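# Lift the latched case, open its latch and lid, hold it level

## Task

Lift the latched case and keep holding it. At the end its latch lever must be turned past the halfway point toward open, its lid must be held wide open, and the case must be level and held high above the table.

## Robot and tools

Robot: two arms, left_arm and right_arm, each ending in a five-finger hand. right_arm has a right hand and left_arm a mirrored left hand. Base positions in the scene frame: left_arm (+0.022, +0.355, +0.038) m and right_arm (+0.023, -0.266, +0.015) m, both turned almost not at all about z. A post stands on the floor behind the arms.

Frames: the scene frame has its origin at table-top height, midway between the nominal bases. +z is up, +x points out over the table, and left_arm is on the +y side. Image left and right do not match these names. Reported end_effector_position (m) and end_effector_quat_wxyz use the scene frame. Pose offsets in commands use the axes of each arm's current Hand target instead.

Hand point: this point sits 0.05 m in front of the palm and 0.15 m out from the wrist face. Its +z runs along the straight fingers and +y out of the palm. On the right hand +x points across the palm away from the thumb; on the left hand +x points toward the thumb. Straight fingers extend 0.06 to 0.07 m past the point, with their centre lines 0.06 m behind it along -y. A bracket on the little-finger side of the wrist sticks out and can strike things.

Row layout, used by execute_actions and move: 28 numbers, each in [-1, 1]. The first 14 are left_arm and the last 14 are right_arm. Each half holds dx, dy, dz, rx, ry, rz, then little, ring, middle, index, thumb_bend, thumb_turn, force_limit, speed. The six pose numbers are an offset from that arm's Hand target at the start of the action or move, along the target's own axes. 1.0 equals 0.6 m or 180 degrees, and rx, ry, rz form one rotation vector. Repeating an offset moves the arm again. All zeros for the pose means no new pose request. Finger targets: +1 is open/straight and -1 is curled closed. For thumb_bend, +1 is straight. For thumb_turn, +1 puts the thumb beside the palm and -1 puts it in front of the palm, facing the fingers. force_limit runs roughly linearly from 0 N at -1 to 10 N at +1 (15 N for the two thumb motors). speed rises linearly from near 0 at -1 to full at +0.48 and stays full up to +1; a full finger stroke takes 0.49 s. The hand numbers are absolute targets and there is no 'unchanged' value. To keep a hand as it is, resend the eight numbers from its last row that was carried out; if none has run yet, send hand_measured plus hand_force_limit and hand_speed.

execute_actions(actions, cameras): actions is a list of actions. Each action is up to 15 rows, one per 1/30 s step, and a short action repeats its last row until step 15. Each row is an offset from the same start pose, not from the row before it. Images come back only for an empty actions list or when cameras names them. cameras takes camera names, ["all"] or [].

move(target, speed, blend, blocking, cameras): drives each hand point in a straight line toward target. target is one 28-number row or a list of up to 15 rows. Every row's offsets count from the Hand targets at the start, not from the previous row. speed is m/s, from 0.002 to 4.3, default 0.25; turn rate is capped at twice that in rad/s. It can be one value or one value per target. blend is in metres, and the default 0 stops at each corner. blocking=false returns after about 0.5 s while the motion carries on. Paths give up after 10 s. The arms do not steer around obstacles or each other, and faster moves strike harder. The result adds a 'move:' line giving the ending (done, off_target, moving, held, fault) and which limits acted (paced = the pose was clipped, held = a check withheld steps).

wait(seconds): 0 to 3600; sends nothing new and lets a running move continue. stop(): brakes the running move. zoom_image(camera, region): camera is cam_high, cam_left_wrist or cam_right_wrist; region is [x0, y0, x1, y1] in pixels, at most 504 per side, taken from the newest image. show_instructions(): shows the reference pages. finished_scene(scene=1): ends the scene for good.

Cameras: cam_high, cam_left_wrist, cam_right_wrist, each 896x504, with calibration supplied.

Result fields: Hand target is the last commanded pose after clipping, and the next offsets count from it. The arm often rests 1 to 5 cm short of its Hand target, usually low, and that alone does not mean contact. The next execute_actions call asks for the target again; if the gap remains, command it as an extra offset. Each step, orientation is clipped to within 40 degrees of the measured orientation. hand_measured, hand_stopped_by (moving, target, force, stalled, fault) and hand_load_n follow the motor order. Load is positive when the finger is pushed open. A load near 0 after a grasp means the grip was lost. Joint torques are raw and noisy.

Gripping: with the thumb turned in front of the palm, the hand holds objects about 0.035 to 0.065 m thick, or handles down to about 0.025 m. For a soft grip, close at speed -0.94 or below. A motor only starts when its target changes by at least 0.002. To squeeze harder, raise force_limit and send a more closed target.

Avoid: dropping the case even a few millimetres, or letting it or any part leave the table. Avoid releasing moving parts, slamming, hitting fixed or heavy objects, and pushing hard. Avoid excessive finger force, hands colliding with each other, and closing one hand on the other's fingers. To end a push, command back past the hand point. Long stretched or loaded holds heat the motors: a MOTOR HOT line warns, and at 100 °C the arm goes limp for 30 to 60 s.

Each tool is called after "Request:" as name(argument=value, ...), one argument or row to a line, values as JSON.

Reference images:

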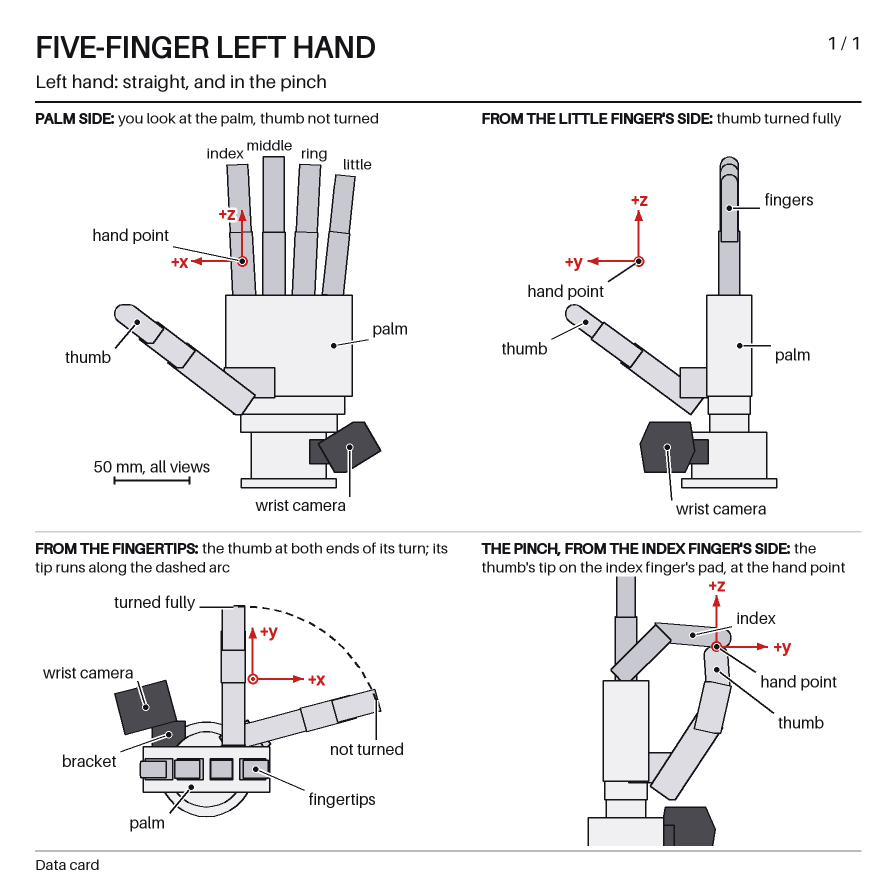

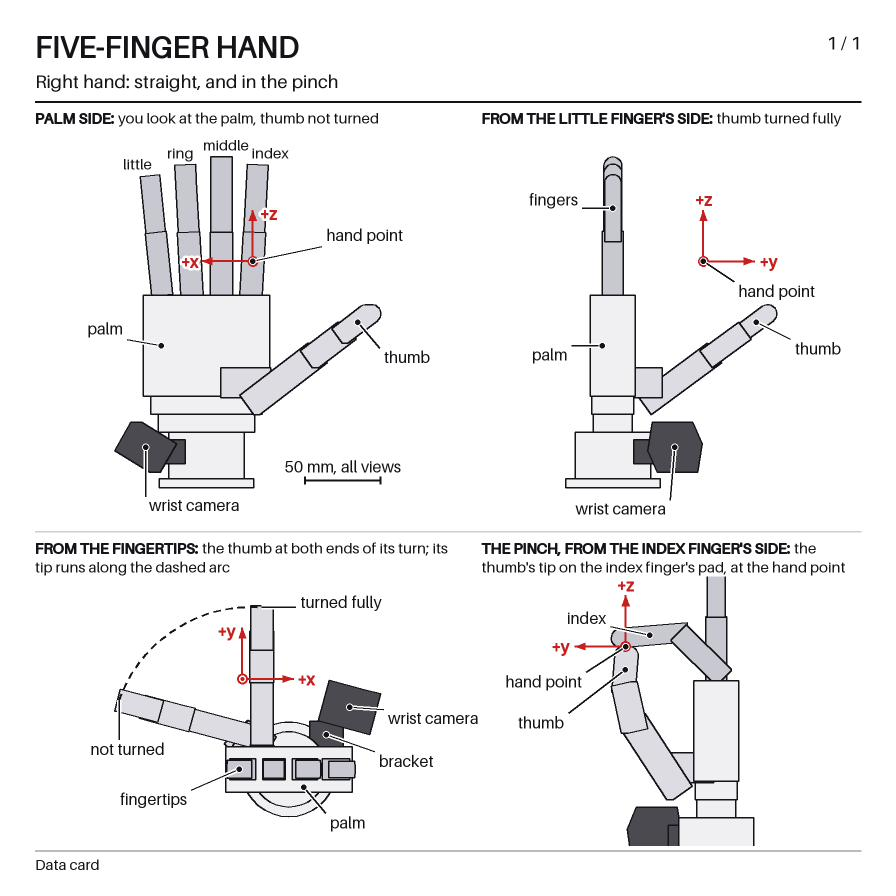

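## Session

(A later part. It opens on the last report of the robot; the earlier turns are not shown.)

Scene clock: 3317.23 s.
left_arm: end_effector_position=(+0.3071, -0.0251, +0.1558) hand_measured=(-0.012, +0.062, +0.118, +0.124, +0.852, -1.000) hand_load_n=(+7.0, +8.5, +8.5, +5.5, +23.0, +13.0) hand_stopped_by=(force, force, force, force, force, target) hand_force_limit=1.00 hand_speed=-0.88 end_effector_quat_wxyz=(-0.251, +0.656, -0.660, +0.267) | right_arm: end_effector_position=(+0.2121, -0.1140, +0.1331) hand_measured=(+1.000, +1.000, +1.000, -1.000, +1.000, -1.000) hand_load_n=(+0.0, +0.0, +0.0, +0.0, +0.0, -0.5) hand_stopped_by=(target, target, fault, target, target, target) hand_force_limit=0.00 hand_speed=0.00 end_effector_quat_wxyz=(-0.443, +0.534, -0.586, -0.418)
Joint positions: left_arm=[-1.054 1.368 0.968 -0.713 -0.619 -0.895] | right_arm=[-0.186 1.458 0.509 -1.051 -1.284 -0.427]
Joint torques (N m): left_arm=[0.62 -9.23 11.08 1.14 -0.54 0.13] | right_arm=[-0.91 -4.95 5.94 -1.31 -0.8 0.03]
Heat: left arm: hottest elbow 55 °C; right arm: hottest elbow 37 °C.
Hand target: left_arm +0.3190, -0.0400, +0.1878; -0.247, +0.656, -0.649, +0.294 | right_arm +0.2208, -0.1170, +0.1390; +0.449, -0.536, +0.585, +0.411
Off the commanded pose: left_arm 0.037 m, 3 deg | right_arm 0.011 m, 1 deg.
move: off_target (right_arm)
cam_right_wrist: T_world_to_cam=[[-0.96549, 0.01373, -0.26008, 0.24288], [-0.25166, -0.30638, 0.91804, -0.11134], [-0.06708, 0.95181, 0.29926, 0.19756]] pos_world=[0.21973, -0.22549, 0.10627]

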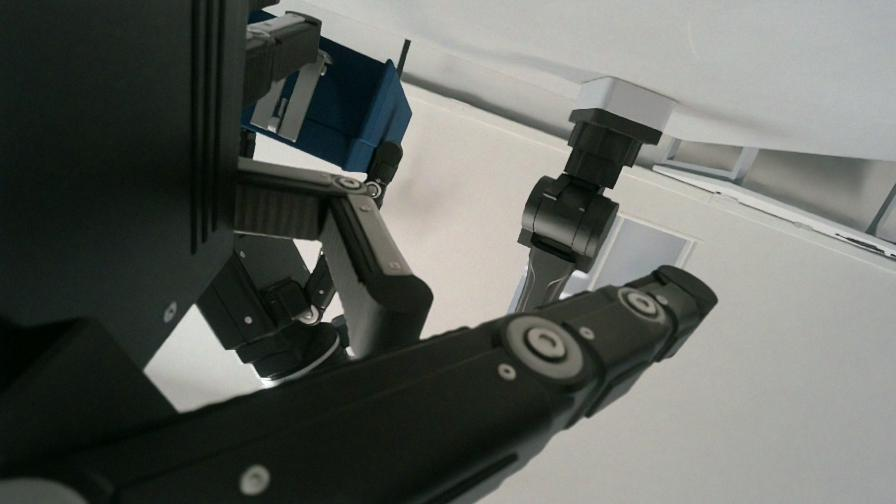

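Request:
move(
  target=[0,0,0,0,0,0,-0.8,-0.8,-0.8,-0.8,0.3,-1,1.0,-0.88,-0.0026,0.0009,0.0096,0,0,0,1,1,1,-1,1,-1,0,0],
  speed=0.02,
  cameras=["cam_right_wrist"],
)

Request:
zoom_image(
  camera="cam_right_wrist",
  region=[230, 0, 430, 160],
)

Scene clock: 3347.67 s.
left_arm: end_effector_position=(+0.3071, -0.0251, +0.1558) hand_measured=(-0.012, +0.062, +0.118, +0.124, +0.852, -1.000) hand_load_n=(+7.0, +9.0, +8.0, +6.0, +23.0, +13.5) hand_stopped_by=(force, force, force, force, force, target) hand_force_limit=1.00 hand_speed=-0.88 end_effector_quat_wxyz=(-0.251, +0.656, -0.660, +0.267) | right_arm: end_effector_position=(+0.2173, -0.1129, +0.1363) hand_measured=(+1.000, +1.000, +1.000, -1.000, +1.000, -1.000) hand_load_n=(+0.0, +0.0, +0.0, +0.0, +0.0, -0.5) hand_stopped_by=(target, target, fault, target, target, target) hand_force_limit=0.00 hand_speed=0.00 end_effector_quat_wxyz=(+0.446, -0.530, +0.590, +0.415)
Joint positions: left_arm=[-1.054 1.368 0.968 -0.713 -0.619 -0.895] | right_arm=[-0.182 1.438 0.509 -1.015 -1.29 -0.369]
Joint torques (N m): left_arm=[0.5 -9.17 11.03 1.13 -0.54 0.15] | right_arm=[0.62 -4.66 5.01 -0.25 -0.89 0.13]
Heat: left arm: hottest elbow 55 °C; right arm: hottest elbow 37 °C.
Hand target: left_arm +0.3190, -0.0400, +0.1878; -0.247, +0.656, -0.649, +0.294 | right_arm +0.2208, -0.1110, +0.1390; +0.449, -0.536, +0.585, +0.411
Off the commanded pose: left_arm 0.037 m, 3 deg | right_arm 0.005 m, 1 deg.
move: done
cam_right_wrist: T_world_to_cam=[[-0.96539, 0.02719, -0.25938, 0.2502], [-0.25523, -0.30291, 0.91821, -0.11152], [-0.0536, 0.95263, 0.29936, 0.19317]] pos_world=[0.22343, -0.2246, 0.10947]

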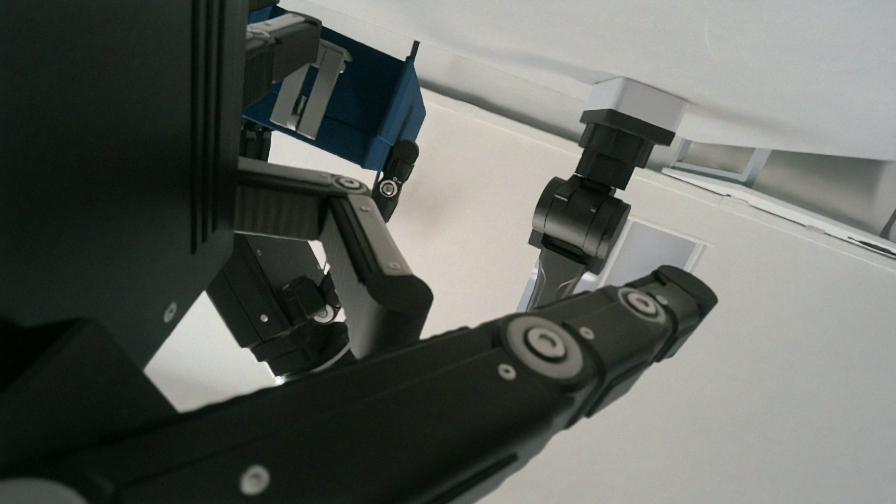

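Scaled by 2.520 from the camera's image (finer frame: 1280x720).

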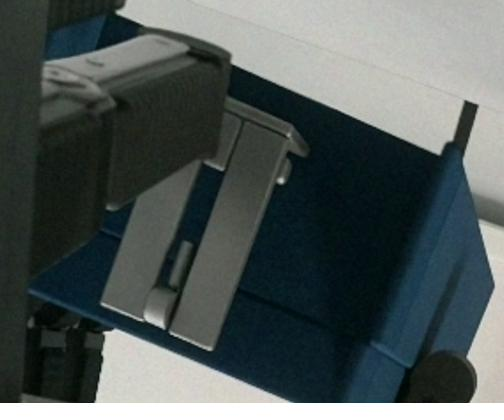

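Request:
move(
  target=[
    [0,0,0,0,0,0,-0.8,-0.8,-0.8,-0.8,0.3,-1,1.0,-0.88,0.0193,0,0.0052,0,0,0,1,1,1,-1,1,-1,0,0],
    [0,0,0,0,0,0,-0.8,-0.8,-0.8,-0.8,0.3,-1,1.0,-0.88,0.0150,0.0065,0.0208,0,0,0,1,1,1,-1,1,-1,0,0],
  ],
  speed=0.03,
  cameras=["cam_right_wrist"],
)

Request:
zoom_image(
  camera="cam_right_wrist",
  region=[230, 0, 430, 160],
)

Scene clock: 3391.17 s.
left_arm: end_effector_position=(+0.3071, -0.0251, +0.1558) hand_measured=(-0.012, +0.062, +0.118, +0.124, +0.852, -1.000) hand_load_n=(+6.5, +9.0, +8.5, +5.5, +22.5, +13.0) hand_stopped_by=(force, force, force, force, force, target) hand_force_limit=1.00 hand_speed=-0.88 end_effector_quat_wxyz=(-0.251, +0.656, -0.660, +0.267) | right_arm: end_effector_position=(+0.2185, -0.1034, +0.1255) hand_measured=(+1.000, +1.000, +1.000, -1.000, +1.000, -1.000) hand_load_n=(+0.0, +0.5, +0.0, +0.0, +0.0, +0.0) hand_stopped_by=(target, target, fault, target, target, target) hand_force_limit=0.00 hand_speed=0.00 end_effector_quat_wxyz=(+0.448, -0.532, +0.588, +0.412)
Joint positions: left_arm=[-1.054 1.368 0.968 -0.713 -0.619 -0.895] | right_arm=[-0.142 1.434 0.475 -0.84 -1.302 -0.229]
Joint torques (N m): left_arm=[0.38 -9.47 11.04 1.14 -0.57 0.15] | right_arm=[0.73 -4.72 4.07 -0.03 -0.91 0.16]
Heat: left arm: hottest elbow 55 °C; right arm: hottest elbow 36 °C.
Hand target: left_arm +0.3190, -0.0400, +0.1878; -0.247, +0.656, -0.649, +0.294 | right_arm +0.2178, -0.1010, +0.1271; +0.449, -0.536, +0.585, +0.411
Off the commanded pose: left_arm 0.037 m, 3 deg | right_arm 0.003 m, 1 deg.
move: done
cam_right_wrist: T_world_to_cam=[[-0.96258, 0.02589, -0.26977, 0.2488], [-0.26487, -0.30062, 0.91623, -0.09586], [-0.05737, 0.95339, 0.29623, 0.18863]] pos_world=[0.22492, -0.2151, 0.09908]

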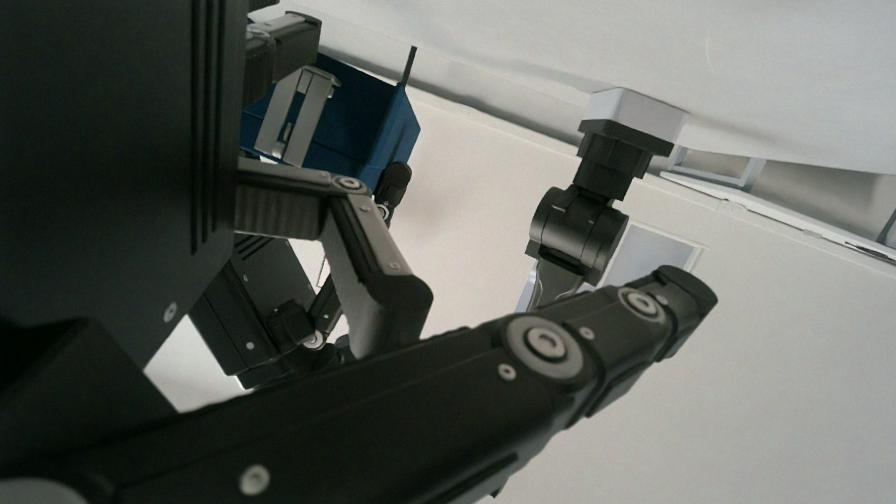

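Scaled by 2.520 from the camera's image (finer frame: 1280x720).

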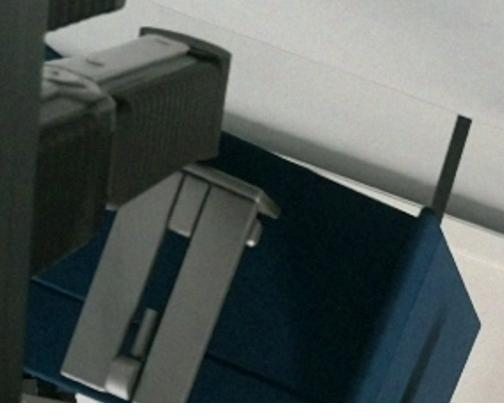

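Request:
move(
  target=[
    [0,0,0,0,0,0,-0.8,-0.8,-0.8,-0.8,0.3,-1,1.0,-0.88,0.0002,0.0066,-0.0006,0,0,0,1,1,1,-1,1,-1,0,0],
    [0,0,0,0,0,0,-0.8,-0.8,-0.8,-0.8,0.3,-1,1.0,-0.88,-0.0111,0.0066,-0.0036,0,0,0,1,1,1,-1,1,-1,0,0],
  ],
  speed=0.03,
  cameras=["cam_right_wrist"],
)

Request:
zoom_image(
  camera="cam_right_wrist",
  region=[230, 0, 430, 160],
)

Scene clock: 3400.27 s.
left_arm: end_effector_position=(+0.3075, -0.0259, +0.1571) hand_measured=(-0.012, +0.062, +0.118, +0.124, +0.852, -1.000) hand_load_n=(+7.0, +8.5, +8.0, +5.5, +23.0, +12.5) hand_stopped_by=(force, force, force, force, force, target) hand_force_limit=1.00 hand_speed=-0.88 end_effector_quat_wxyz=(-0.251, +0.656, -0.660, +0.269) | right_arm: end_effector_position=(+0.2143, -0.1029, +0.1285) hand_measured=(+1.000, +1.000, +1.000, -1.000, +1.000, -1.000) hand_load_n=(+0.0, +0.0, +0.0, -0.5, +0.0, -0.5) hand_stopped_by=(target, target, fault, target, target, target) hand_force_limit=0.00 hand_speed=0.00 end_effector_quat_wxyz=(-0.450, +0.537, -0.586, -0.406)
Joint positions: left_arm=[-1.054 1.367 0.97 -0.713 -0.619 -0.894] | right_arm=[-0.142 1.402 0.465 -0.847 -1.297 -0.229]
Joint torques (N m): left_arm=[0.44 -9.29 11.06 1.17 -0.55 0.15] | right_arm=[0.5 -4.6 4.79 -1.02 -1.07 0.11]
Heat: left arm: hottest elbow 55 °C; right arm: hottest elbow 36 °C.
Hand target: left_arm +0.3190, -0.0400, +0.1878; -0.247, +0.656, -0.649, +0.294 | right_arm +0.2138, -0.1010, +0.1341; +0.449, -0.536, +0.585, +0.411
Off the commanded pose: left_arm 0.036 m, 3 deg | right_arm 0.006 m, 1 deg.
move: done
cam_right_wrist: T_world_to_cam=[[-0.95885, 0.02321, -0.28296, 0.24621], [-0.27702, -0.29475, 0.91454, -0.09613], [-0.06218, 0.95529, 0.28905, 0.1892]] pos_world=[0.22121, -0.21479, 0.10289]

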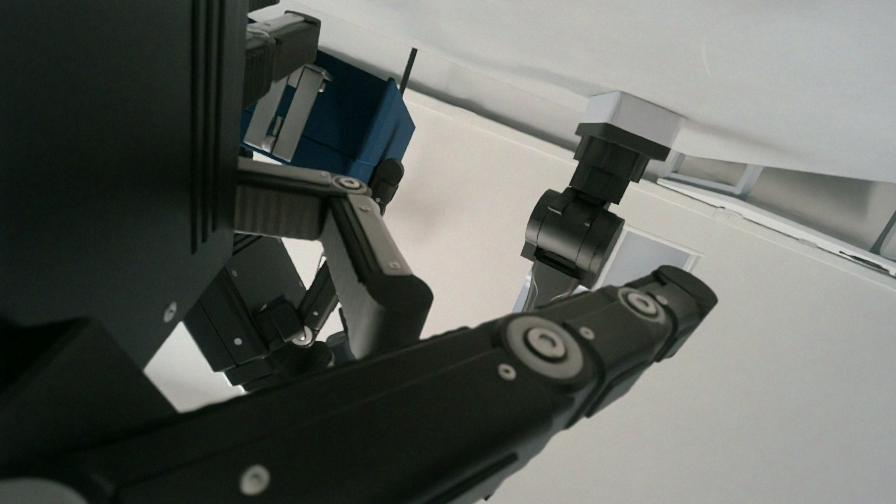

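Scaled by 2.520 from the camera's image (finer frame: 1280x720).

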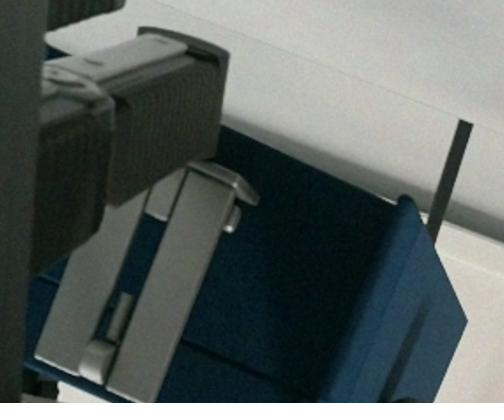

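Request:
move(
  target=[
    [0,0,0,0,0,0,-0.8,-0.8,-0.8,-0.8,0.3,-1,1.0,-0.88,-0.0081,0,-0.0022,0,0,0,1,1,1,-1,1,-1,0,0],
    [0,0,0,0,0,0,-0.8,-0.8,-0.8,-0.8,0.3,-1,1.0,-0.88,-0.0005,-0.0029,-0.0340,0,0,0,1,1,1,-1,1,-1,0,0],
  ],
  speed=0.03,
  cameras=["cam_right_wrist","cam_left_wrist"],
)

Request:
zoom_image(
  camera="cam_right_wrist",
  region=[230, 0, 430, 160],
)

Request:
zoom_image(
  camera="cam_left_wrist",
  region=[390, 310, 480, 380],
)

Scene clock: 3408.63 s.
left_arm: end_effector_position=(+0.3076, -0.0260, +0.1595) hand_measured=(-0.012, +0.062, +0.118, +0.124, +0.852, -1.000) hand_load_n=(+7.0, +9.0, +8.5, +5.5, +23.0, +13.0) hand_stopped_by=(force, force, force, force, force, target) hand_force_limit=1.00 hand_speed=-0.88 end_effector_quat_wxyz=(-0.251, +0.655, -0.659, +0.270) | right_arm: end_effector_position=(+0.2046, -0.1164, +0.1375) hand_measured=(+1.000, +1.000, +1.000, -1.000, +1.000, -1.000) hand_load_n=(+0.0, +0.0, +0.0, +0.0, +0.0, -0.5) hand_stopped_by=(target, target, fault, target, target, target) hand_force_limit=0.00 hand_speed=0.00 end_effector_quat_wxyz=(-0.444, +0.535, -0.586, -0.417)
Joint positions: left_arm=[-1.054 1.363 0.971 -0.715 -0.619 -0.893] | right_arm=[-0.202 1.436 0.5 -1.108 -1.276 -0.477]
Joint torques (N m): left_arm=[0.62 -8.88 10.84 1.18 -0.53 0.14] | right_arm=[-1.32 -3.02 6.12 -1.32 -0.69 -0.12]
Heat: left arm: hottest elbow 55 °C; right arm: hottest elbow 36 °C.
Hand target: left_arm +0.3190, -0.0400, +0.1877; -0.247, +0.656, -0.649, +0.294 | right_arm +0.2137, -0.1206, +0.1396; +0.449, -0.536, +0.585, +0.411
Off the commanded pose: left_arm 0.034 m, 3 deg | right_arm 0.010 m, 1 deg.
move: done
cam_left_wrist: T_world_to_cam=[[0.7063, -0.19338, 0.68098, -0.33903], [-0.51069, -0.80536, 0.30097, 0.08499], [0.49024, -0.56035, -0.66759, 0.05392]] pos_world=[0.25643, 0.0331, 0.24129]
cam_right_wrist: T_world_to_cam=[[-0.96437, 0.01415, -0.26419, 0.23718], [-0.25578, -0.30505, 0.91734, -0.11697], [-0.06761, 0.95223, 0.2978, 0.19843]] pos_world=[0.21223, -0.22799, 0.11087]
Images, in order (width x height): cam_left_wrist 896x504, cam_right_wrist 896x504.

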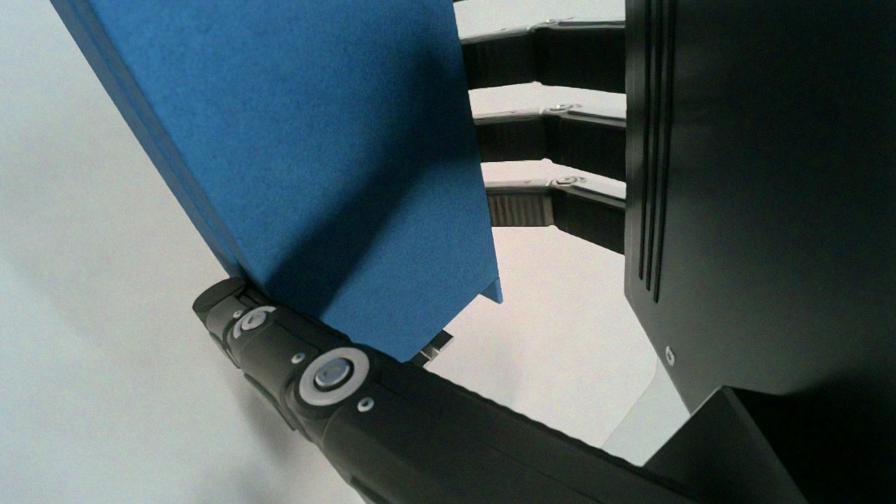

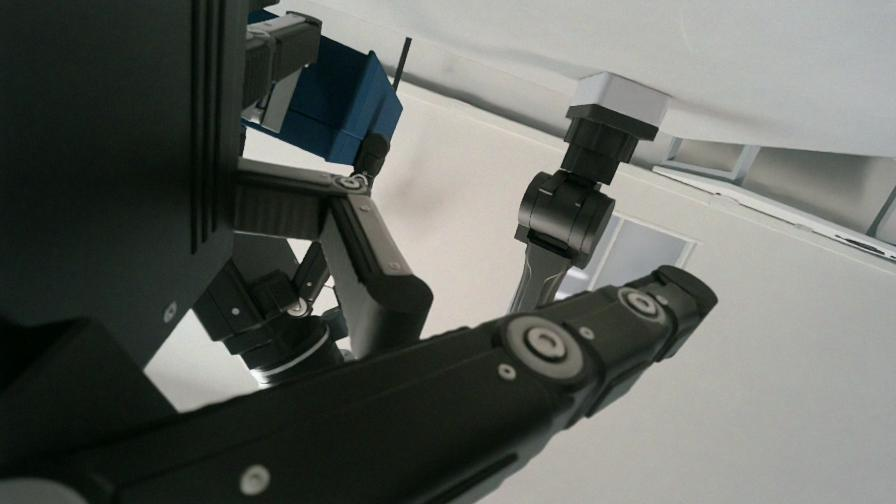

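Scaled by 2.520 from the camera's image (finer frame: 1280x720).

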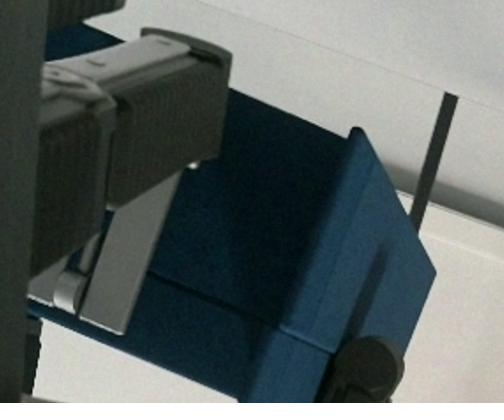

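Scaled by 5.600 from the camera's image (finer frame: 1280x720).

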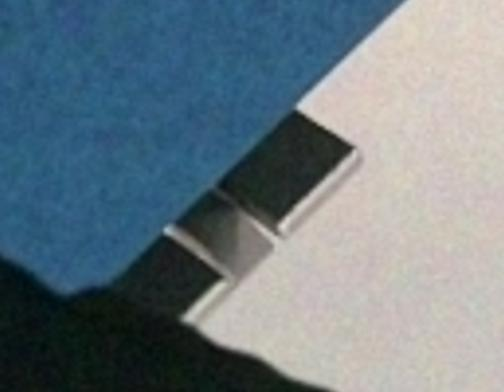

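Request:
move(
  target=[0,0,0,0,0,0,-0.8,-0.8,-0.8,-0.8,0.3,-1,1.0,-0.88,0.0169,-0.0044,-0.0563,0,0,0,1,1,1,-1,1,-1,0,0],
  speed=0.05,
)

Request:
move(
  target=[0.0163,-0.1765,-0.1758,0,0,0,-0.8,-0.8,-0.8,-0.8,0.3,-1,1.0,-0.88,0,0,0,0,0,0,1,1,1,-1,1,-1,0,0],
  speed=0.05,
)

Scene clock: 3611.20 s.
left_arm: end_effector_position=(+0.3076, -0.0260, +0.1595) hand_measured=(-0.012, +0.062, +0.118, +0.124, +0.852, -1.000) hand_load_n=(+7.0, +8.5, +8.5, +5.5, +22.5, +13.0) hand_stopped_by=(force, force, force, force, force, target) hand_force_limit=1.00 hand_speed=-0.88 end_effector_quat_wxyz=(-0.251, +0.655, -0.659, +0.270) | right_arm: end_effector_position=(+0.2064, -0.1512, +0.1368) hand_measured=(+1.000, +1.000, +1.000, -1.000, +1.000, -1.000) hand_load_n=(+0.0, +0.0, +0.0, +0.0, +0.0, -0.5) hand_stopped_by=(target, target, fault, target, target, target) hand_force_limit=0.00 hand_speed=0.00 end_effector_quat_wxyz=(-0.445, +0.536, -0.585, -0.414)
Joint positions: left_arm=[-1.054 1.363 0.971 -0.715 -0.619 -0.893] | right_arm=[-0.342 1.549 0.571 -1.379 -1.193 -0.816]
Joint torques (N m): left_arm=[0.32 -8.76 10.85 1.22 -0.55 0.11] | right_arm=[-1.38 -4.01 5.2 -1.85 -0.49 -0.1]
Heat: left arm: hottest elbow 60 °C; right arm: hottest elbow 37 °C.
Hand target: left_arm +0.3190, -0.0400, +0.1877; -0.247, +0.656, -0.649, +0.294 | right_arm +0.2134, -0.1560, +0.1386; +0.449, -0.536, +0.585, +0.411
Off the commanded pose: left_arm 0.034 m, 3 deg | right_arm 0.009 m, 0 deg.
move: done

Scene clock: 3614.70 s.
left_arm: end_effector_position=(+0.3114, -0.0326, +0.2989) hand_measured=(-0.012, +0.062, +0.118, +0.124, +0.852, -1.000) hand_load_n=(+7.0, +8.5, +8.5, +5.5, +22.5, +13.5) hand_stopped_by=(force, force, force, force, force, target) hand_force_limit=1.00 hand_speed=-0.88 end_effector_quat_wxyz=(-0.253, +0.655, -0.662, +0.263) | right_arm: end_effector_position=(+0.2063, -0.1512, +0.1367) hand_measured=(+1.000, +1.000, +1.000, -1.000, +1.000, -1.000) hand_load_n=(+0.0, +0.0, +0.0, +0.0, +0.0, -0.5) hand_stopped_by=(target, target, fault, target, target, target) hand_force_limit=0.00 hand_speed=0.00 end_effector_quat_wxyz=(-0.446, +0.536, -0.585, -0.414)
Joint positions: left_arm=[-1.054 1.319 1.309 -1.113 -0.619 -0.893] | right_arm=[-0.342 1.549 0.571 -1.38 -1.193 -0.817]
Joint torques (N m): left_arm=[0.62 -9.64 12.27 1.11 -0.53 0.14] | right_arm=[-1.2 -3.96 5.2 -1.91 -0.5 -0.09]
Heat: left arm: hottest elbow 60 °C; right arm: hottest elbow 37 °C.
Hand target: left_arm +0.3192, -0.0399, +0.3376; -0.247, +0.656, -0.649, +0.294 | right_arm +0.2134, -0.1560, +0.1386; -0.449, +0.536, -0.585, -0.411
Off the commanded pose: left_arm 0.040 m, 4 deg | right_arm 0.009 m, 1 deg.
move: off_target (left_arm)

Request:
move(
  target=[0,0,0,0,0,0,-0.8,-0.8,-0.8,-0.8,0.3,-1,1.0,-0.88,-0.1318,-0.1198,0.0448,0.1406,-0.1752,-0.0024,1,1,1,-1,1,-1,0,0],
  speed=0.08,
  cameras=["cam_right_wrist"],
)

Scene clock: 3624.33 s.
left_arm: end_effector_position=(+0.3114, -0.0326, +0.2989) hand_measured=(-0.012, +0.062, +0.118, +0.124, +0.852, -1.000) hand_load_n=(+7.0, +9.0, +8.5, +5.5, +23.0, +13.0) hand_stopped_by=(force, force, force, force, force, target) hand_force_limit=1.00 hand_speed=-0.88 end_effector_quat_wxyz=(-0.253, +0.655, -0.662, +0.263) | right_arm: end_effector_position=(+0.2832, -0.1192, +0.2000) hand_measured=(+1.000, +1.000, +1.000, -1.000, +1.000, -1.000) hand_load_n=(+0.0, +0.0, +0.0, +0.0, +0.0, -0.5) hand_stopped_by=(target, target, fault, target, target, target) hand_force_limit=0.00 hand_speed=0.00 end_effector_quat_wxyz=(+0.556, -0.464, +0.534, +0.436)
Joint positions: left_arm=[-1.054 1.319 1.309 -1.113 -0.619 -0.893] | right_arm=[-0.178 1.628 0.72 -1.547 -1.57 -0.935]
Joint torques (N m): left_arm=[0.38 -9.82 12.34 1.17 -0.55 0.14] | right_arm=[0.56 -7.12 5.93 -1.7 -0.66 0.16]
Heat: left arm: hottest elbow 61 °C; right arm: hottest elbow 37 °C.
Hand target: left_arm +0.3192, -0.0399, +0.3376; -0.247, +0.656, -0.649, +0.294 | right_arm +0.2890, -0.1160, +0.2081; +0.696, -0.297, +0.515, +0.402
Off the commanded pose: left_arm 0.040 m, 4 deg | right_arm 0.011 m, 25 deg.
joint sent to its limit (right arm) — joint 5 (wrist yaw), lower limit. The joint targets are off in orientation, not in position.
move: off_target (right_arm)
cam_right_wrist: T_world_to_cam=[[-0.92434, 0.18731, -0.33245, 0.35248], [-0.3813, -0.48668, 0.78597, -0.11482], [-0.01458, 0.85327, 0.52127, 0.11626]] pos_world=[0.28372, -0.2211, 0.14682]

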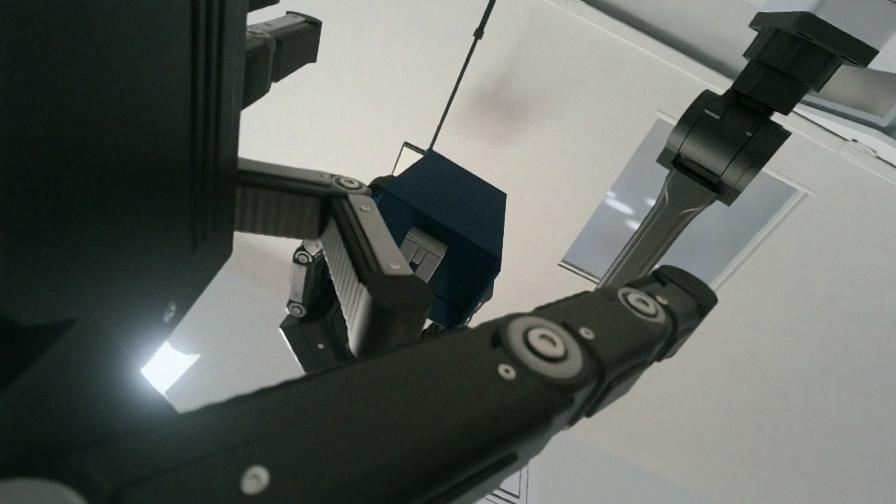

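Request:
zoom_image(
  camera="cam_right_wrist",
  region=[370, 150, 520, 330],
)

Scaled by 2.800 from the camera's image (finer frame: 1280x720).

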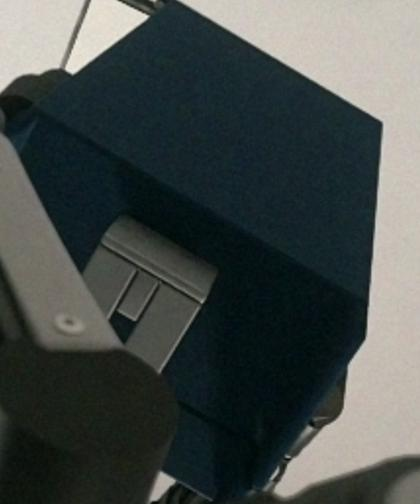

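Request:
move(
  target=[0,0,0,0,0,0,-0.8,-0.8,-0.8,-0.8,0.3,-1,1.0,-0.88,-0.0213,0.0333,0.0668,-0.1075,0.0914,0,1,1,1,-1,1,-1,0,0],
  speed=0.06,
  cameras=["cam_right_wrist"],
)

Request:
zoom_image(
  camera="cam_right_wrist",
  region=[370, 150, 520, 330],
)

Scene clock: 3654.97 s.
left_arm: end_effector_position=(+0.3114, -0.0326, +0.2989) hand_measured=(-0.012, +0.062, +0.118, +0.124, +0.852, -1.000) hand_load_n=(+6.5, +8.5, +8.0, +5.5, +22.5, +13.0) hand_stopped_by=(force, force, force, force, force, target) hand_force_limit=1.00 hand_speed=-0.88 end_effector_quat_wxyz=(-0.253, +0.655, -0.662, +0.263) | right_arm: end_effector_position=(+0.2832, -0.0798, +0.2224) hand_measured=(+1.000, +1.000, +1.000, -1.000, +1.000, -1.000) hand_load_n=(-0.5, +0.0, +0.0, +0.0, +0.0, -0.5) hand_stopped_by=(target, target, fault, target, target, target) hand_force_limit=0.00 hand_speed=0.00 end_effector_quat_wxyz=(+0.518, -0.505, +0.495, +0.481)
Joint positions: left_arm=[-1.054 1.319 1.309 -1.113 -0.619 -0.893] | right_arm=[-0.015 1.623 0.809 -1.606 -1.571 -0.894]
Joint torques (N m): left_arm=[0.56 -9.58 12.27 1.09 -0.55 0.14] | right_arm=[0.32 -7.77 6.76 -1.7 -0.68 0.16]
Heat: left arm: hottest elbow 63 °C; right arm: hottest elbow 37 °C.
Hand target: left_arm +0.3192, -0.0399, +0.3376; -0.247, +0.656, -0.649, +0.294 | right_arm +0.2890, -0.0760, +0.2321; +0.556, -0.464, +0.534, +0.436
Off the commanded pose: left_arm 0.040 m, 4 deg | right_arm 0.012 m, 9 deg.
joint sent to its limit (right arm) — joint 5 (wrist yaw), lower limit. The joint targets are off in orientation, not in position.
move: off_target (right_arm)
cam_right_wrist: T_world_to_cam=[[-0.94408, 0.03571, -0.32779, 0.34506], [-0.29384, -0.54215, 0.78723, -0.14272], [-0.1496, 0.83952, 0.52233, 0.10788]] pos_world=[0.29997, -0.18027, 0.16911]

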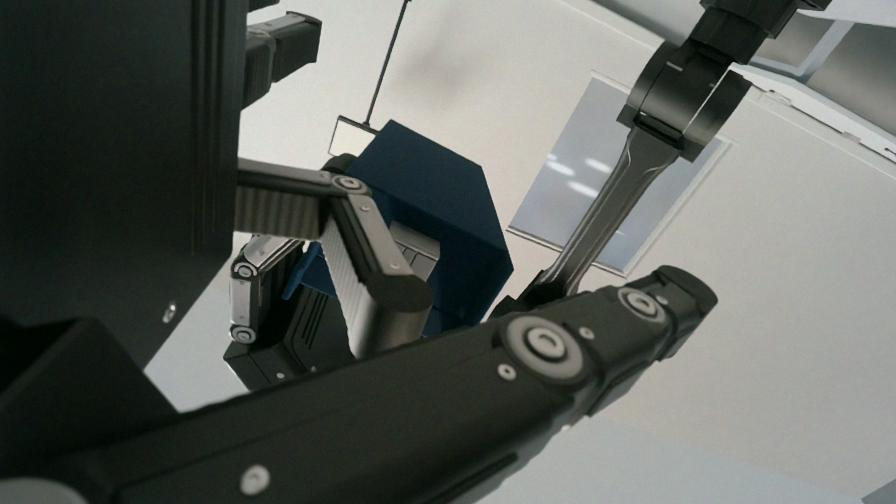

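Scaled by 2.800 from the camera's image (finer frame: 1280x720).

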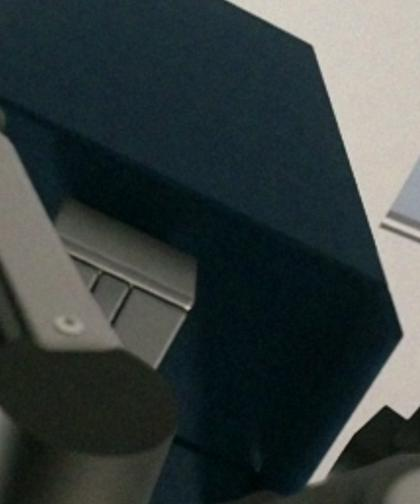

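Request:
move(
  target=[0,0,0,0,0,0,-0.8,-0.8,-0.8,-0.8,0.3,-1,1.0,-0.88,0.002,-0.0408,0.0079,0,0,0,1,1,1,-1,1,-1,0,0],
  speed=0.06,
  cameras=["cam_right_wrist"],
)

Request:
zoom_image(
  camera="cam_right_wrist",
  region=[400, 150, 550, 330],
)

Scene clock: 3662.27 s.
left_arm: end_effector_position=(+0.3114, -0.0326, +0.2989) hand_measured=(-0.012, +0.062, +0.118, +0.124, +0.852, -1.000) hand_load_n=(+7.0, +9.0, +8.0, +5.5, +22.5, +13.0) hand_stopped_by=(force, force, force, force, force, target) hand_force_limit=1.00 hand_speed=-0.88 end_effector_quat_wxyz=(-0.253, +0.655, -0.662, +0.263) | right_arm: end_effector_position=(+0.3064, -0.0804, +0.2281) hand_measured=(+1.000, +1.000, +1.000, -1.000, +1.000, -1.000) hand_load_n=(+0.0, +0.0, +0.0, +0.0, +0.0, -0.5) hand_stopped_by=(target, target, fault, target, target, target) hand_force_limit=0.00 hand_speed=0.00 end_effector_quat_wxyz=(+0.522, -0.508, +0.492, +0.478)
Joint positions: left_arm=[-1.054 1.319 1.309 -1.113 -0.619 -0.893] | right_arm=[-0.015 1.649 0.878 -1.606 -1.571 -0.866]
Joint torques (N m): left_arm=[0.5 -9.58 12.33 1.1 -0.52 0.12] | right_arm=[0.67 -6.83 7.19 -1.39 -0.7 0.14]
Heat: left arm: hottest elbow 64 °C; right arm: hottest elbow 37 °C.
Hand target: left_arm +0.3192, -0.0399, +0.3376; -0.247, +0.656, -0.649, +0.294 | right_arm +0.3139, -0.0760, +0.2322; +0.556, -0.464, +0.534, +0.436
Off the commanded pose: left_arm 0.040 m, 4 deg | right_arm 0.010 m, 9 deg.
joint sent to its limit (right arm) — joint 5 (wrist yaw), lower limit. The joint targets are off in orientation, not in position.
move: off_target (right_arm)
cam_right_wrist: T_world_to_cam=[[-0.93924, 0.03558, -0.34142, 0.37041], [-0.3052, -0.5418, 0.78313, -0.13636], [-0.15712, 0.83975, 0.51974, 0.11183]] pos_world=[0.32385, -0.18097, 0.17513]

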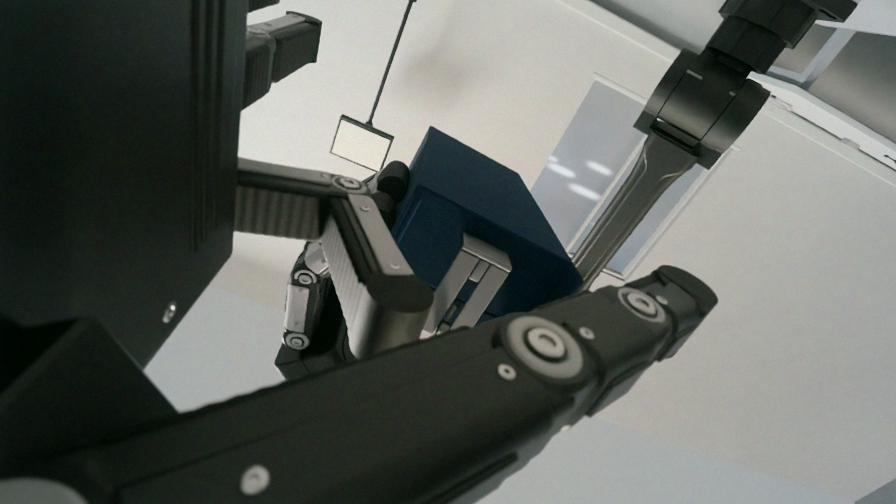

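Scaled by 2.800 from the camera's image (finer frame: 1280x720).

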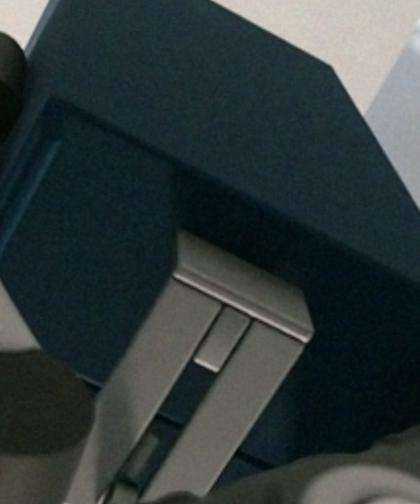

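Request:
move(
  target=[0,0,0,0,0,0,-0.8,-0.8,-0.8,-0.8,0.3,-1,1.0,-0.88,-0.0497,-0.0057,-0.0164,0,0,0,1,1,1,-1,1,-1,0,0],
  speed=0.06,
  cameras=["cam_right_wrist"],
)

Request:
zoom_image(
  camera="cam_right_wrist",
  region=[410, 150, 560, 330],
)

Scene clock: 3683.97 s.
left_arm: end_effector_position=(+0.3114, -0.0326, +0.2989) hand_measured=(-0.012, +0.062, +0.118, +0.124, +0.852, -1.000) hand_load_n=(+7.0, +8.5, +8.5, +6.0, +22.5, +13.0) hand_stopped_by=(force, force, force, force, force, target) hand_force_limit=1.00 hand_speed=-0.88 end_effector_quat_wxyz=(-0.253, +0.655, -0.662, +0.263) | right_arm: end_effector_position=(+0.3046, -0.0837, +0.2504) hand_measured=(+1.000, +1.000, +1.000, -1.000, +1.000, -1.000) hand_load_n=(+0.0, +0.0, +0.0, +0.0, +0.0, -0.5) hand_stopped_by=(target, target, fault, target, target, target) hand_force_limit=0.00 hand_speed=0.00 end_effector_quat_wxyz=(+0.520, -0.500, +0.500, +0.480)
Joint positions: left_arm=[-1.054 1.319 1.309 -1.113 -0.619 -0.893] | right_arm=[-0.027 1.595 0.884 -1.655 -1.571 -0.836]
Joint torques (N m): left_arm=[0.32 -9.7 12.36 1.13 -0.53 0.15] | right_arm=[-1.38 -8.06 7.56 -1.62 -0.71 0.17]
Heat: left arm: hottest elbow 64 °C; right arm: hottest elbow 37 °C.
Hand target: left_arm +0.3192, -0.0399, +0.3376; -0.247, +0.656, -0.649, +0.294 | right_arm +0.3140, -0.0860, +0.2621; +0.556, -0.464, +0.534, +0.436
Off the commanded pose: left_arm 0.040 m, 4 deg | right_arm 0.015 m, 9 deg.
joint sent to its limit (right arm) — joint 5 (wrist yaw), lower limit. The joint targets are off in orientation, not in position.
move: off_target (right_arm)
cam_right_wrist: T_world_to_cam=[[-0.94545, 0.0469, -0.32236, 0.37458], [-0.29568, -0.53885, 0.78881, -0.16018], [-0.13671, 0.8411, 0.52332, 0.09571]] pos_world=[0.31987, -0.18438, 0.19701]

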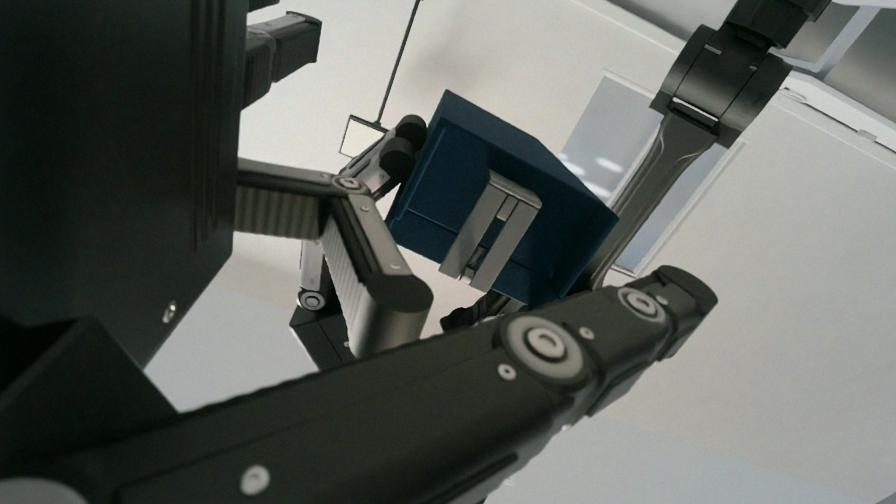

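Scaled by 2.800 from the camera's image (finer frame: 1280x720).

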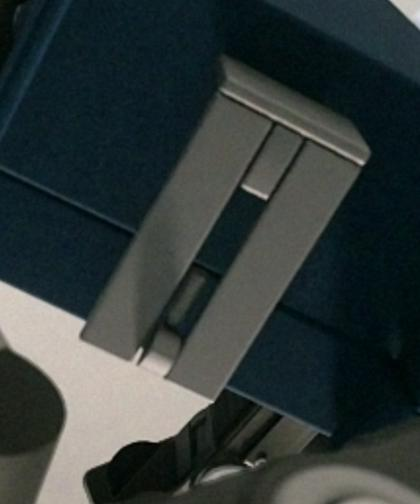

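Request:
move(
  target=[
    [0,0,0,0,0,0,-0.8,-0.8,-0.8,-0.8,0.3,-1,1.0,-0.88,-0.0007,0.0175,-0.1732,0,0,0,1,1,1,-1,1,-1,0,0],
    [-0.001,-0.047,0.047,0,0,0,-0.8,-0.8,-0.8,-0.8,0.3,-1,1.0,-0.88,0.0105,-0.0395,-0.1008,0.311,0.0156,0,1,1,1,-0.03,0.38,-1,0,0],
  ],
  speed=0.12,
  cameras=["cam_right_wrist","cam_high"],
)

Scene clock: 3775.23 s.
left_arm: end_effector_position=(+0.3448, -0.0260, +0.3071) hand_measured=(-0.012, +0.062, +0.118, +0.124, +0.852, -1.000) hand_load_n=(+7.0, +8.5, +8.0, +5.5, +23.0, +13.0) hand_stopped_by=(force, force, force, force, force, target) hand_force_limit=1.00 hand_speed=-0.88 end_effector_quat_wxyz=(-0.251, +0.656, -0.661, +0.264) | right_arm: end_effector_position=(+0.3277, -0.1528, +0.2519) hand_measured=(+1.000, +1.000, +1.000, -0.030, +0.380, -1.000) hand_load_n=(+0.0, +0.0, +0.0, +0.0, +0.0, -0.5) hand_stopped_by=(target, target, fault, target, target, target) hand_force_limit=0.00 hand_speed=0.00 end_effector_quat_wxyz=(+0.692, -0.159, +0.694, +0.117)
Joint positions: left_arm=[-0.975 1.34 1.346 -1.08 -0.58 -0.812] | right_arm=[-0.105 0.553 0.081 0.455 -0.511 1.505]
Joint torques (N m): left_arm=[0.67 -8.06 12.56 1.99 -0.37 0.15] | right_arm=[0.67 1.67 8.61 1.57 0.1 0.16]
Heat: left arm: hottest elbow 65 °C; right arm: hottest elbow 37 °C.
Hand target: left_arm +0.3592, -0.0399, +0.3374; -0.247, +0.656, -0.649, +0.294 | right_arm +0.3261, -0.1500, +0.2570; +0.696, -0.159, +0.689, +0.123
Off the commanded pose: left_arm 0.036 m, 4 deg | right_arm 0.006 m, 1 deg.
move: off_target (left_arm)
cam_right_wrist: T_world_to_cam=[[-0.35641, 0.87089, -0.33842, 0.33703], [-0.60725, 0.05937, 0.79229, 0.00081], [0.71009, 0.48788, 0.50768, -0.17139]] pos_world=[0.24231, -0.20994, 0.20043]
Images, in order (width x height): cam_high 896x504, cam_right_wrist 896x504.

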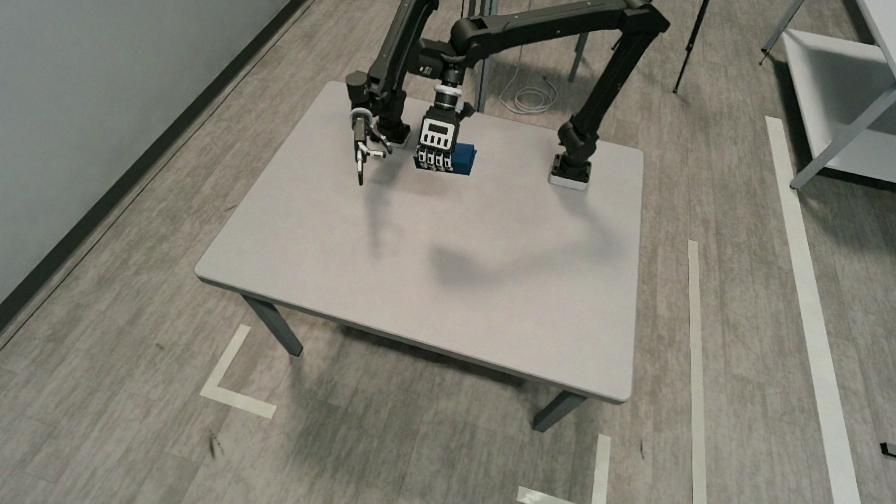

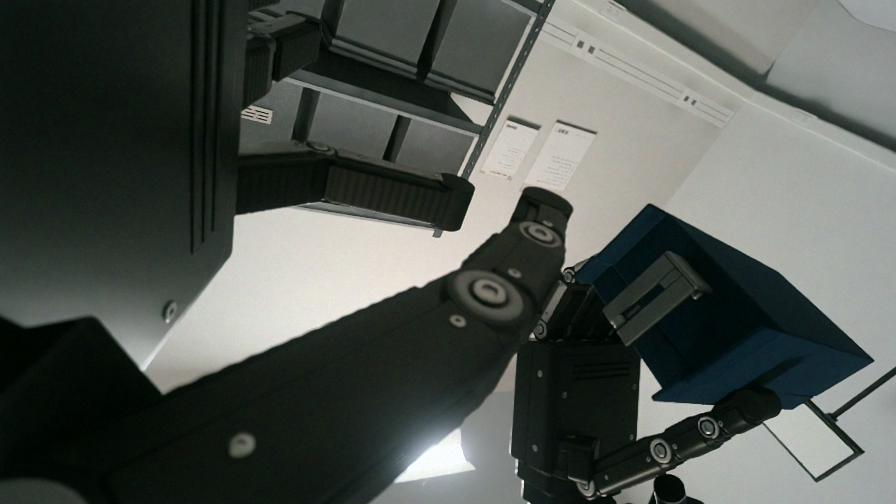

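Request:
zoom_image(
  camera="cam_right_wrist",
  region=[580, 220, 740, 370],
)

Scaled by 3.150 from the camera's image (finer frame: 1280x720).

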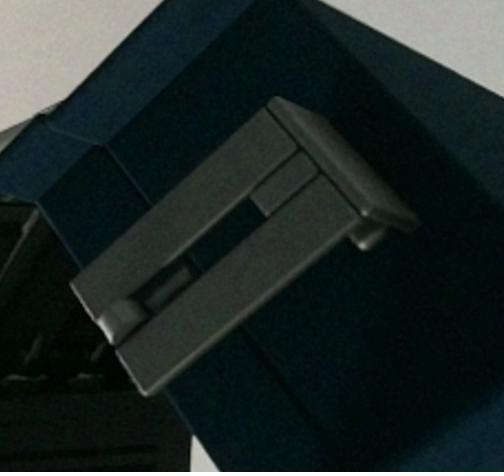

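Request:
zoom_image(
  camera="cam_right_wrist",
  region=[400, 150, 600, 320],
)

Scaled by 2.520 from the camera's image (finer frame: 1280x720).

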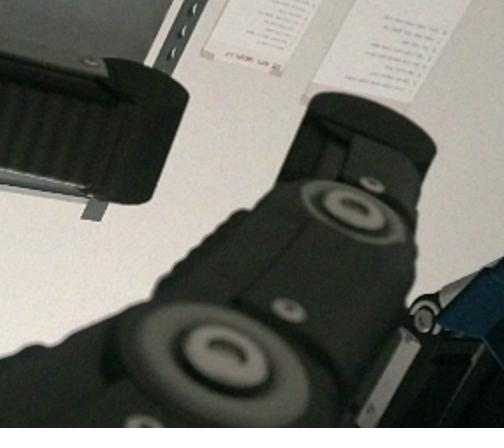

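Request:
move(
  target=[0,0,0,0,0,0,-0.8,-0.8,-0.8,-0.8,0.3,-1,1.0,-0.88,-0.0079,0.0553,0.0182,0,0,0,1,1,1,-0.03,0.38,-1,0,0],
  speed=0.06,
  cameras=["cam_right_wrist","cam_left_wrist"],
)

Request:
zoom_image(
  camera="cam_right_wrist",
  region=[430, 150, 710, 350],
)

Scene clock: 3826.30 s.
left_arm: end_effector_position=(+0.3448, -0.0260, +0.3071) hand_measured=(-0.012, +0.062, +0.118, +0.124, +0.852, -1.000) hand_load_n=(+7.0, +9.0, +8.0, +5.5, +22.5, +13.5) hand_stopped_by=(force, force, force, force, force, target) hand_force_limit=1.00 hand_speed=-0.88 end_effector_quat_wxyz=(-0.251, +0.656, -0.661, +0.264) | right_arm: end_effector_position=(+0.3240, -0.1174, +0.2582) hand_measured=(+1.000, +1.000, +1.000, -0.030, +0.380, -1.000) hand_load_n=(+0.0, +0.0, +0.0, +0.0, +0.0, +0.0) hand_stopped_by=(target, target, fault, target, target, target) hand_force_limit=0.00 hand_speed=0.00 end_effector_quat_wxyz=(+0.698, -0.161, +0.688, +0.116)
Joint positions: left_arm=[-0.975 1.34 1.346 -1.08 -0.58 -0.812] | right_arm=[0.133 0.515 0.081 0.437 -0.274 1.506]
Joint torques (N m): left_arm=[0.73 -7.94 12.49 1.98 -0.37 0.17] | right_arm=[0.5 1.96 9.06 0.92 0.11 0.16]
Heat: left arm: hottest elbow 63 °C; right arm: hottest elbow 38 °C.
Hand target: left_arm +0.3592, -0.0399, +0.3374; -0.247, +0.656, -0.649, +0.294 | right_arm +0.3231, -0.1150, +0.2600; +0.696, -0.159, +0.689, +0.123
Off the commanded pose: left_arm 0.036 m, 4 deg | right_arm 0.003 m, 1 deg.
move: done
cam_left_wrist: T_world_to_cam=[[0.71325, -0.19869, 0.67216, -0.46571], [-0.50652, -0.80897, 0.29835, 0.05885], [0.48448, -0.55326, -0.67763, 0.13941]] pos_world=[0.29443, 0.03221, 0.38995]
cam_right_wrist: T_world_to_cam=[[-0.35071, 0.87003, -0.34648, 0.30722], [-0.62264, 0.05973, 0.78023, -0.00043], [0.69952, 0.48937, 0.52076, -0.18886]] pos_world=[0.23959, -0.17484, 0.20513]
Images, in order (width x height): cam_left_wrist 896x504, cam_right_wrist 896x504.

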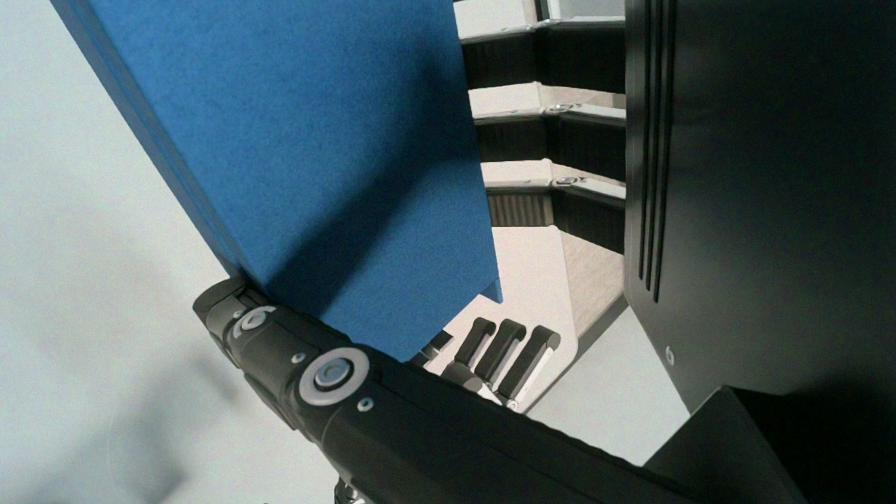

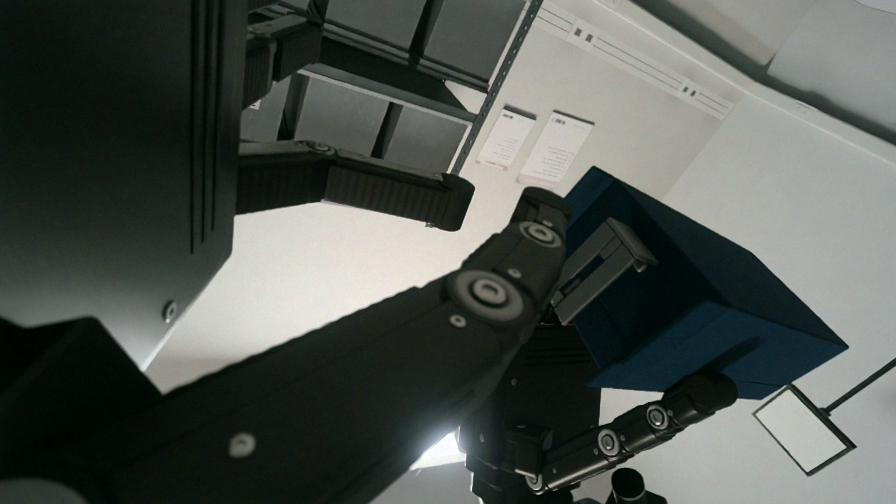

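Scaled by 1.800 from the camera's image (finer frame: 1280x720).

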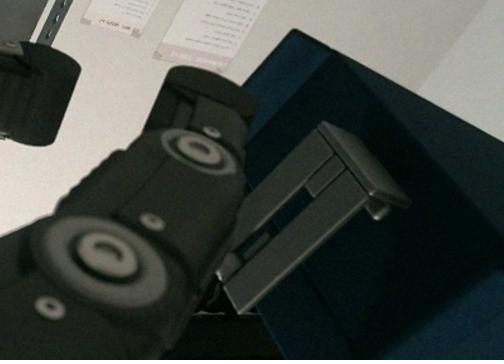

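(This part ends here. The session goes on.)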